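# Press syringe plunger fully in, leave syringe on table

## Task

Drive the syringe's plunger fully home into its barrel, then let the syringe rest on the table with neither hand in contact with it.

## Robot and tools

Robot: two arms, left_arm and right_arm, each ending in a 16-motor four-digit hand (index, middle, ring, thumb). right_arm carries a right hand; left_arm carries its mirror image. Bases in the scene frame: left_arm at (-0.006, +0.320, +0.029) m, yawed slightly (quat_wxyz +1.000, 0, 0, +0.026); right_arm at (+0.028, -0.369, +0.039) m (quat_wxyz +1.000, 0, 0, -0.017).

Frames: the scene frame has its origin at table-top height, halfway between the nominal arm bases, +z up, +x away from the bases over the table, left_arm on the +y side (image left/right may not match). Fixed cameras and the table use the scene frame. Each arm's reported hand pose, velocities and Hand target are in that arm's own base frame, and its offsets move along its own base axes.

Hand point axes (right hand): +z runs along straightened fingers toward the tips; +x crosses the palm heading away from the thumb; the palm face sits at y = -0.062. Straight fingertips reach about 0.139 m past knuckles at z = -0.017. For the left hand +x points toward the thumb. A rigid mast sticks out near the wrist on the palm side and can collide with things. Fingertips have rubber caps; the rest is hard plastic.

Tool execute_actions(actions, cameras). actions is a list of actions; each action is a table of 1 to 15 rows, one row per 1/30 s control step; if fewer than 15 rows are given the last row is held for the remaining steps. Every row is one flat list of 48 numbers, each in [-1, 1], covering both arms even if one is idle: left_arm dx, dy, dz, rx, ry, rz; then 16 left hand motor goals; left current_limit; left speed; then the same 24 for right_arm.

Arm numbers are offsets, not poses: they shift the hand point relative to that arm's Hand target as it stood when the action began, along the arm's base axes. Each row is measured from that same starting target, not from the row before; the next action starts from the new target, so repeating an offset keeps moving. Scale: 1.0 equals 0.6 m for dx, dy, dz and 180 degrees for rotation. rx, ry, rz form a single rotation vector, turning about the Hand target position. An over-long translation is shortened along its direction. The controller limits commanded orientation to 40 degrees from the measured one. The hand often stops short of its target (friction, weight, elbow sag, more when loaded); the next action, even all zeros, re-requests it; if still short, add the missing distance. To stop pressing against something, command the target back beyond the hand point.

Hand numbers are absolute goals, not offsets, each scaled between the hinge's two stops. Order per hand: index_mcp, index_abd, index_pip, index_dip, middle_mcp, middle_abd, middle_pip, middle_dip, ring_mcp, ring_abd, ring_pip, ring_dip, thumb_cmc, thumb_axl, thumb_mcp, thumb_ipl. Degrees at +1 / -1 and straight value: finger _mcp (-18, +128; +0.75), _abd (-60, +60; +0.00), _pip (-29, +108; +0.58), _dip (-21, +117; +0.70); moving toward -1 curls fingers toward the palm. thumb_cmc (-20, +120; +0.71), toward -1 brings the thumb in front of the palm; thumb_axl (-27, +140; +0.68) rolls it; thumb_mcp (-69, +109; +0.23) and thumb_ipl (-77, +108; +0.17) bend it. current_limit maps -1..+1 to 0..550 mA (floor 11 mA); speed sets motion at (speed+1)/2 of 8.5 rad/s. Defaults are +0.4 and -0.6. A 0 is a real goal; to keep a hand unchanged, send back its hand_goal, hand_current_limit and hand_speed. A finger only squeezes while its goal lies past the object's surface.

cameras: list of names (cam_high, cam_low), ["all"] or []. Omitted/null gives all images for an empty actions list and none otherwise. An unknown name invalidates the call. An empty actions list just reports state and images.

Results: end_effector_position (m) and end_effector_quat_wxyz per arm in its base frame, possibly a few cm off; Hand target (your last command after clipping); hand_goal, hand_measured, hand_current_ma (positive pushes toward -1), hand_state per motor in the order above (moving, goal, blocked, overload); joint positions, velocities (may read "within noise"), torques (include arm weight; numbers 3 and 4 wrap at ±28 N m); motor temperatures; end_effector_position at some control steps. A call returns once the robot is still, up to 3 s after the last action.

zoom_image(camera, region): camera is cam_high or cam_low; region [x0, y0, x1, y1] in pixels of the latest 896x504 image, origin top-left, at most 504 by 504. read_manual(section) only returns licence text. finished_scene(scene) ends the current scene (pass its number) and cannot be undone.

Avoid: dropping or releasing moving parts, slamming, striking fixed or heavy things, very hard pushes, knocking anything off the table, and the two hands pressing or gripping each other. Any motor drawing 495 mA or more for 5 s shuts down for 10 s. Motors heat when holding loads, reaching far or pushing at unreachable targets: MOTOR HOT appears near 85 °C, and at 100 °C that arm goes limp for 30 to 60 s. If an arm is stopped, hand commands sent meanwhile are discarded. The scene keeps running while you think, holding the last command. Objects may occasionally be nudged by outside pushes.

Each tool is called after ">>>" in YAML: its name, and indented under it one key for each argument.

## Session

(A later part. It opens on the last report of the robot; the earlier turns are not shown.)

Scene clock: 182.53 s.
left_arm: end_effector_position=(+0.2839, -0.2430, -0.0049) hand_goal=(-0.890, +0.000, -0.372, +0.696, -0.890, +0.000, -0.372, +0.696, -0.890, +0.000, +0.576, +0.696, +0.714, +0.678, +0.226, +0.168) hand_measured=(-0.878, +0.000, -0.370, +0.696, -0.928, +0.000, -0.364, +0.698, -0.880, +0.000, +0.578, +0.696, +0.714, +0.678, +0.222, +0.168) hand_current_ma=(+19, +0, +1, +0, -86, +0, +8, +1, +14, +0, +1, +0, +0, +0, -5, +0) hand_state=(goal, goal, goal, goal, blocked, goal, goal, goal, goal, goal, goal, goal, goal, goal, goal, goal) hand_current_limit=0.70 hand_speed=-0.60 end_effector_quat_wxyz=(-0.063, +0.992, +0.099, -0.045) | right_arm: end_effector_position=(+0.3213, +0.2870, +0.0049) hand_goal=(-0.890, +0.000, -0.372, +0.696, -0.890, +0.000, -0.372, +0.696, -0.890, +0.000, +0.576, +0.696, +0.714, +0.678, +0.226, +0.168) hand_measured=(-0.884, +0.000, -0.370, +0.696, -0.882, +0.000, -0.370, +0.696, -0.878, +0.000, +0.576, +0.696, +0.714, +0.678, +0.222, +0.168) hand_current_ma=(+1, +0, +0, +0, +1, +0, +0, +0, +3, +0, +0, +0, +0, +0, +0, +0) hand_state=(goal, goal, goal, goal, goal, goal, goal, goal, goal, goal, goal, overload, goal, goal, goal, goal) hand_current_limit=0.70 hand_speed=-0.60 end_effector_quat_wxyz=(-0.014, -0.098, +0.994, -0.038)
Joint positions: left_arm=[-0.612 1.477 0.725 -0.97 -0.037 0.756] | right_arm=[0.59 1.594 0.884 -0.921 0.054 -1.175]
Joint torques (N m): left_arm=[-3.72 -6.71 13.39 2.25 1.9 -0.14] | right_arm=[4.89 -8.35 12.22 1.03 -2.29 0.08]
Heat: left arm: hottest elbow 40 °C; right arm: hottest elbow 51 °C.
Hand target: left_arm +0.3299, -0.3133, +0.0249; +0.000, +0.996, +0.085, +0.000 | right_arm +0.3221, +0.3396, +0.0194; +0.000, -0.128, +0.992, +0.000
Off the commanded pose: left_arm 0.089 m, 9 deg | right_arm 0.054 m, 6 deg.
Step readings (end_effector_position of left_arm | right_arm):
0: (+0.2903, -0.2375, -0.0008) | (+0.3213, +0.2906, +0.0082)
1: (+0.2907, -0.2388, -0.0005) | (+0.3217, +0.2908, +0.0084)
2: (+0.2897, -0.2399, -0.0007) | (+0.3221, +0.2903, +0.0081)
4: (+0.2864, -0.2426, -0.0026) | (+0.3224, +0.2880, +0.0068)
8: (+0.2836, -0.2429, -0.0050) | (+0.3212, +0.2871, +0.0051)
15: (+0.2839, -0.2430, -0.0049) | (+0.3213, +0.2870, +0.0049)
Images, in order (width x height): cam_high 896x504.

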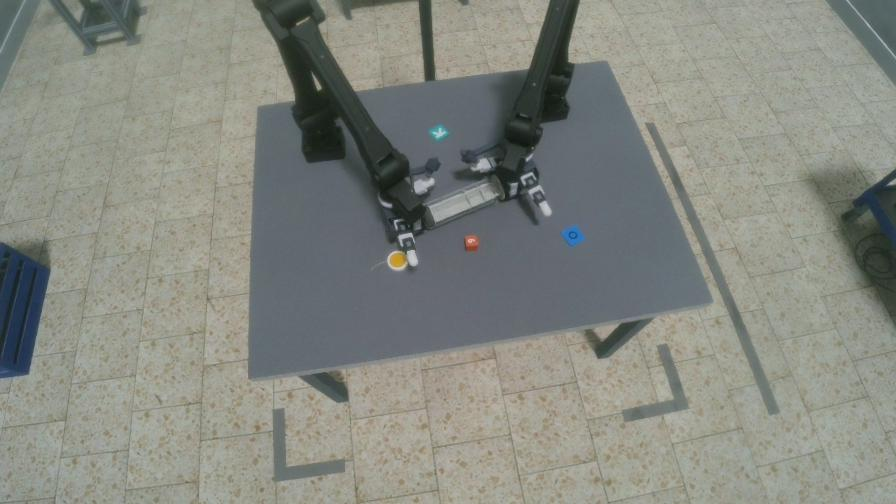

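>>> execute_actions:
  actions:
    - [[-0.022,0.055,-0.013,0,0,0,-0.89,0,-0.372,0.696,-0.89,0,-0.372,0.696,-0.89,0,0.576,0.696,0.714,0.678,0.226,0.168,0.4,-0.6,0,-0.04,-0.01,0,0,0,-0.89,0,-0.372,0.696,-0.89,0,-0.372,0.696,-0.89,0,0.576,0.696,0.714,0.678,0.226,0.168,0.4,-0.6]]
    - [[-0.022,0.055,-0.013,0,0,0,-0.89,0,-0.372,0.696,-0.89,0,-0.372,0.696,-0.89,0,0.576,0.696,0.714,0.678,0.226,0.168,0.4,-0.6,0.003,-0.045,-0.008,0,0,0,-0.89,0,-0.372,0.696,-0.89,0,-0.372,0.696,-0.89,0,0.576,0.696,0.714,0.678,0.226,0.168,0.4,-0.6]]
    - [[-0.02,0.065,0,0,0,0,-0.89,0,-0.372,0.696,-0.89,0,-0.372,0.696,-0.89,0,0.576,0.696,0.714,0.678,0.226,0.168,0.4,-0.6,0.014,-0.06,0,0,0,0,-0.89,0,-0.372,0.696,-0.89,0,-0.372,0.696,-0.89,0,0.576,0.696,0.714,0.678,0.226,0.168,0.4,-0.6]]
    - [[-0.011,0.075,0,0,0,0,-0.89,0,-0.372,0.696,-0.89,0,-0.372,0.696,-0.89,0,0.576,0.696,0.714,0.678,0.226,0.168,0.4,-0.6,0.016,-0.07,0,0,0,0,-0.89,0,-0.372,0.696,-0.89,0,-0.372,0.696,-0.89,0,0.576,0.696,0.714,0.678,0.226,0.168,0.4,-0.6]]
  cameras: ["all"]

>>> zoom_image:
  camera: "cam_high"
  region: [400, 140, 540, 240]

>>> zoom_image:
  camera: "cam_low"
  region: [400, 170, 620, 270]

Scene clock: 207.77 s.
left_arm: end_effector_position=(+0.2886, -0.1616, +0.0089) hand_goal=(-0.890, +0.000, -0.372, +0.696, -0.890, +0.000, -0.372, +0.696, -0.890, +0.000, +0.576, +0.696, +0.714, +0.678, +0.226, +0.168) hand_measured=(-0.878, +0.000, -0.370, +0.696, -0.876, +0.000, -0.370, +0.698, -0.878, +0.000, +0.578, +0.696, +0.714, +0.678, +0.222, +0.168) hand_current_ma=(+19, +0, +1, +0, +24, +0, +2, +1, +18, +0, +1, +0, +0, +0, -6, +0) hand_state=(goal, goal, goal, goal, goal, goal, goal, goal, goal, goal, goal, goal, goal, goal, goal, goal) hand_current_limit=0.40 hand_speed=-0.60 end_effector_quat_wxyz=(-0.004, +0.996, +0.095, +0.001) | right_arm: end_effector_position=(+0.3429, +0.2056, +0.0076) hand_goal=(-0.890, +0.000, -0.372, +0.696, -0.890, +0.000, -0.372, +0.696, -0.890, +0.000, +0.576, +0.696, +0.714, +0.678, +0.226, +0.168) hand_measured=(-0.882, +0.000, -0.370, +0.696, -0.882, +0.000, -0.370, +0.696, -0.878, +0.000, +0.576, +0.696, +0.714, +0.678, +0.222, +0.168) hand_current_ma=(+1, +0, +0, +0, +1, +0, +0, +0, +3, +0, +0, +0, +0, +0, +0, +0) hand_state=(goal, goal, goal, goal, goal, goal, goal, goal, goal, goal, goal, overload, goal, goal, goal, goal) hand_current_limit=0.40 hand_speed=-0.60 end_effector_quat_wxyz=(-0.007, -0.115, +0.993, -0.005)
Joint positions: left_arm=[-0.321 1.285 0.55 -0.836 -0.008 1.06] | right_arm=[0.338 1.543 0.813 -0.855 0.007 -1.464]
Joint torques (N m): left_arm=[0.73 -6.59 5.09 0.16 0.52 0.16] | right_arm=[-0.79 -9.23 6.67 0.87 -0.5 -0.21]
Motor temperatures (°C): left_arm=[26 29 39 25 30 24] | right_arm=[26 29 50 27 37 27]
Heat: left arm: hottest elbow 39 °C; right arm: hottest elbow 50 °C.
Hand target: left_arm +0.2849, -0.1633, +0.0093; +0.000, +0.996, +0.085, +0.000 | right_arm +0.3420, +0.2106, +0.0087; +0.000, -0.128, +0.992, +0.000
Off the commanded pose: left_arm 0.004 m, 1 deg | right_arm 0.005 m, 2 deg.
Step readings (end_effector_position of left_arm | right_arm):
0: (+0.2839, -0.2430, -0.0049) | (+0.3213, +0.2870, +0.0049)
1: (+0.2841, -0.2428, -0.0048) | (+0.3218, +0.2863, +0.0049)
2: (+0.2847, -0.2426, -0.0044) | (+0.3222, +0.2855, +0.0050)
4: (+0.2874, -0.2435, -0.0037) | (+0.3237, +0.2846, +0.0051)
8: (+0.2883, -0.2441, -0.0034) | (+0.3240, +0.2843, +0.0052)
15: (+0.2883, -0.2440, -0.0034) | (+0.3238, +0.2843, +0.0052)
16: (+0.2873, -0.2419, -0.0046) | (+0.3232, +0.2829, +0.0045)
17: (+0.2894, -0.2414, -0.0038) | (+0.3230, +0.2834, +0.0052)
19: (+0.2935, -0.2417, +0.0003) | (+0.3232, +0.2837, +0.0059)
23: (+0.3011, -0.2404, +0.0055) | (+0.3240, +0.2842, +0.0069)
30: (+0.3009, -0.2412, +0.0057) | (+0.3237, +0.2843, +0.0070)
31: (+0.2993, -0.2380, +0.0042) | (+0.3242, +0.2819, +0.0065)
32: (+0.3000, -0.2354, +0.0052) | (+0.3248, +0.2790, +0.0076)
34: (+0.2940, -0.2186, +0.0053) | (+0.3263, +0.2655, +0.0070)
38: (+0.2934, -0.2048, +0.0078) | (+0.3339, +0.2485, +0.0073)
45: (+0.2919, -0.2055, +0.0079) | (+0.3330, +0.2478, +0.0073)
46: (+0.2912, -0.2029, +0.0071) | (+0.3330, +0.2464, +0.0073)
47: (+0.2904, -0.2002, +0.0079) | (+0.3317, +0.2432, +0.0079)
49: (+0.2887, -0.1783, +0.0073) | (+0.3359, +0.2271, +0.0073)
53: (+0.2916, -0.1601, +0.0088) | (+0.3450, +0.2061, +0.0075)
60: (+0.2892, -0.1613, +0.0089) | (+0.3436, +0.2054, +0.0075)

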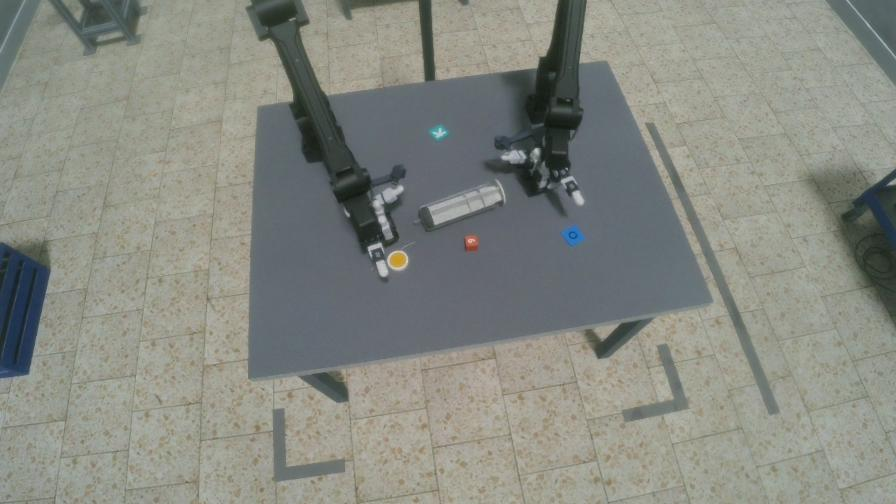

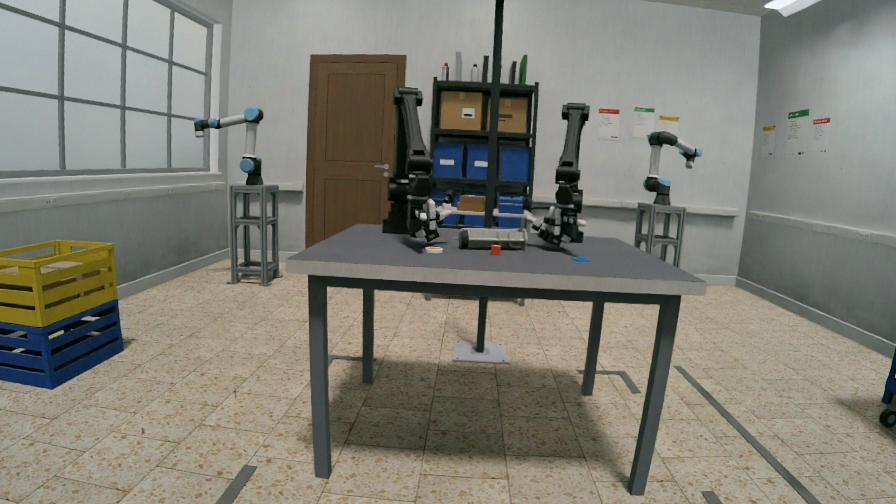

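Scaled by 3.600 from the camera's 896x504 image, which has a finer 1280x720 frame.

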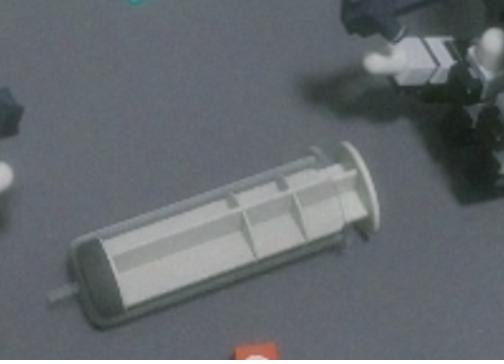

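Scaled by 2.291 from the camera's 896x504 image, which has a finer 1280x720 frame.

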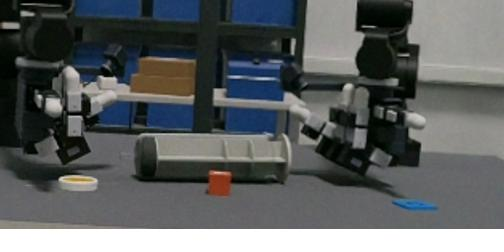

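>>> finished_scene:
  scene: 3

The scene is finished: the task was done.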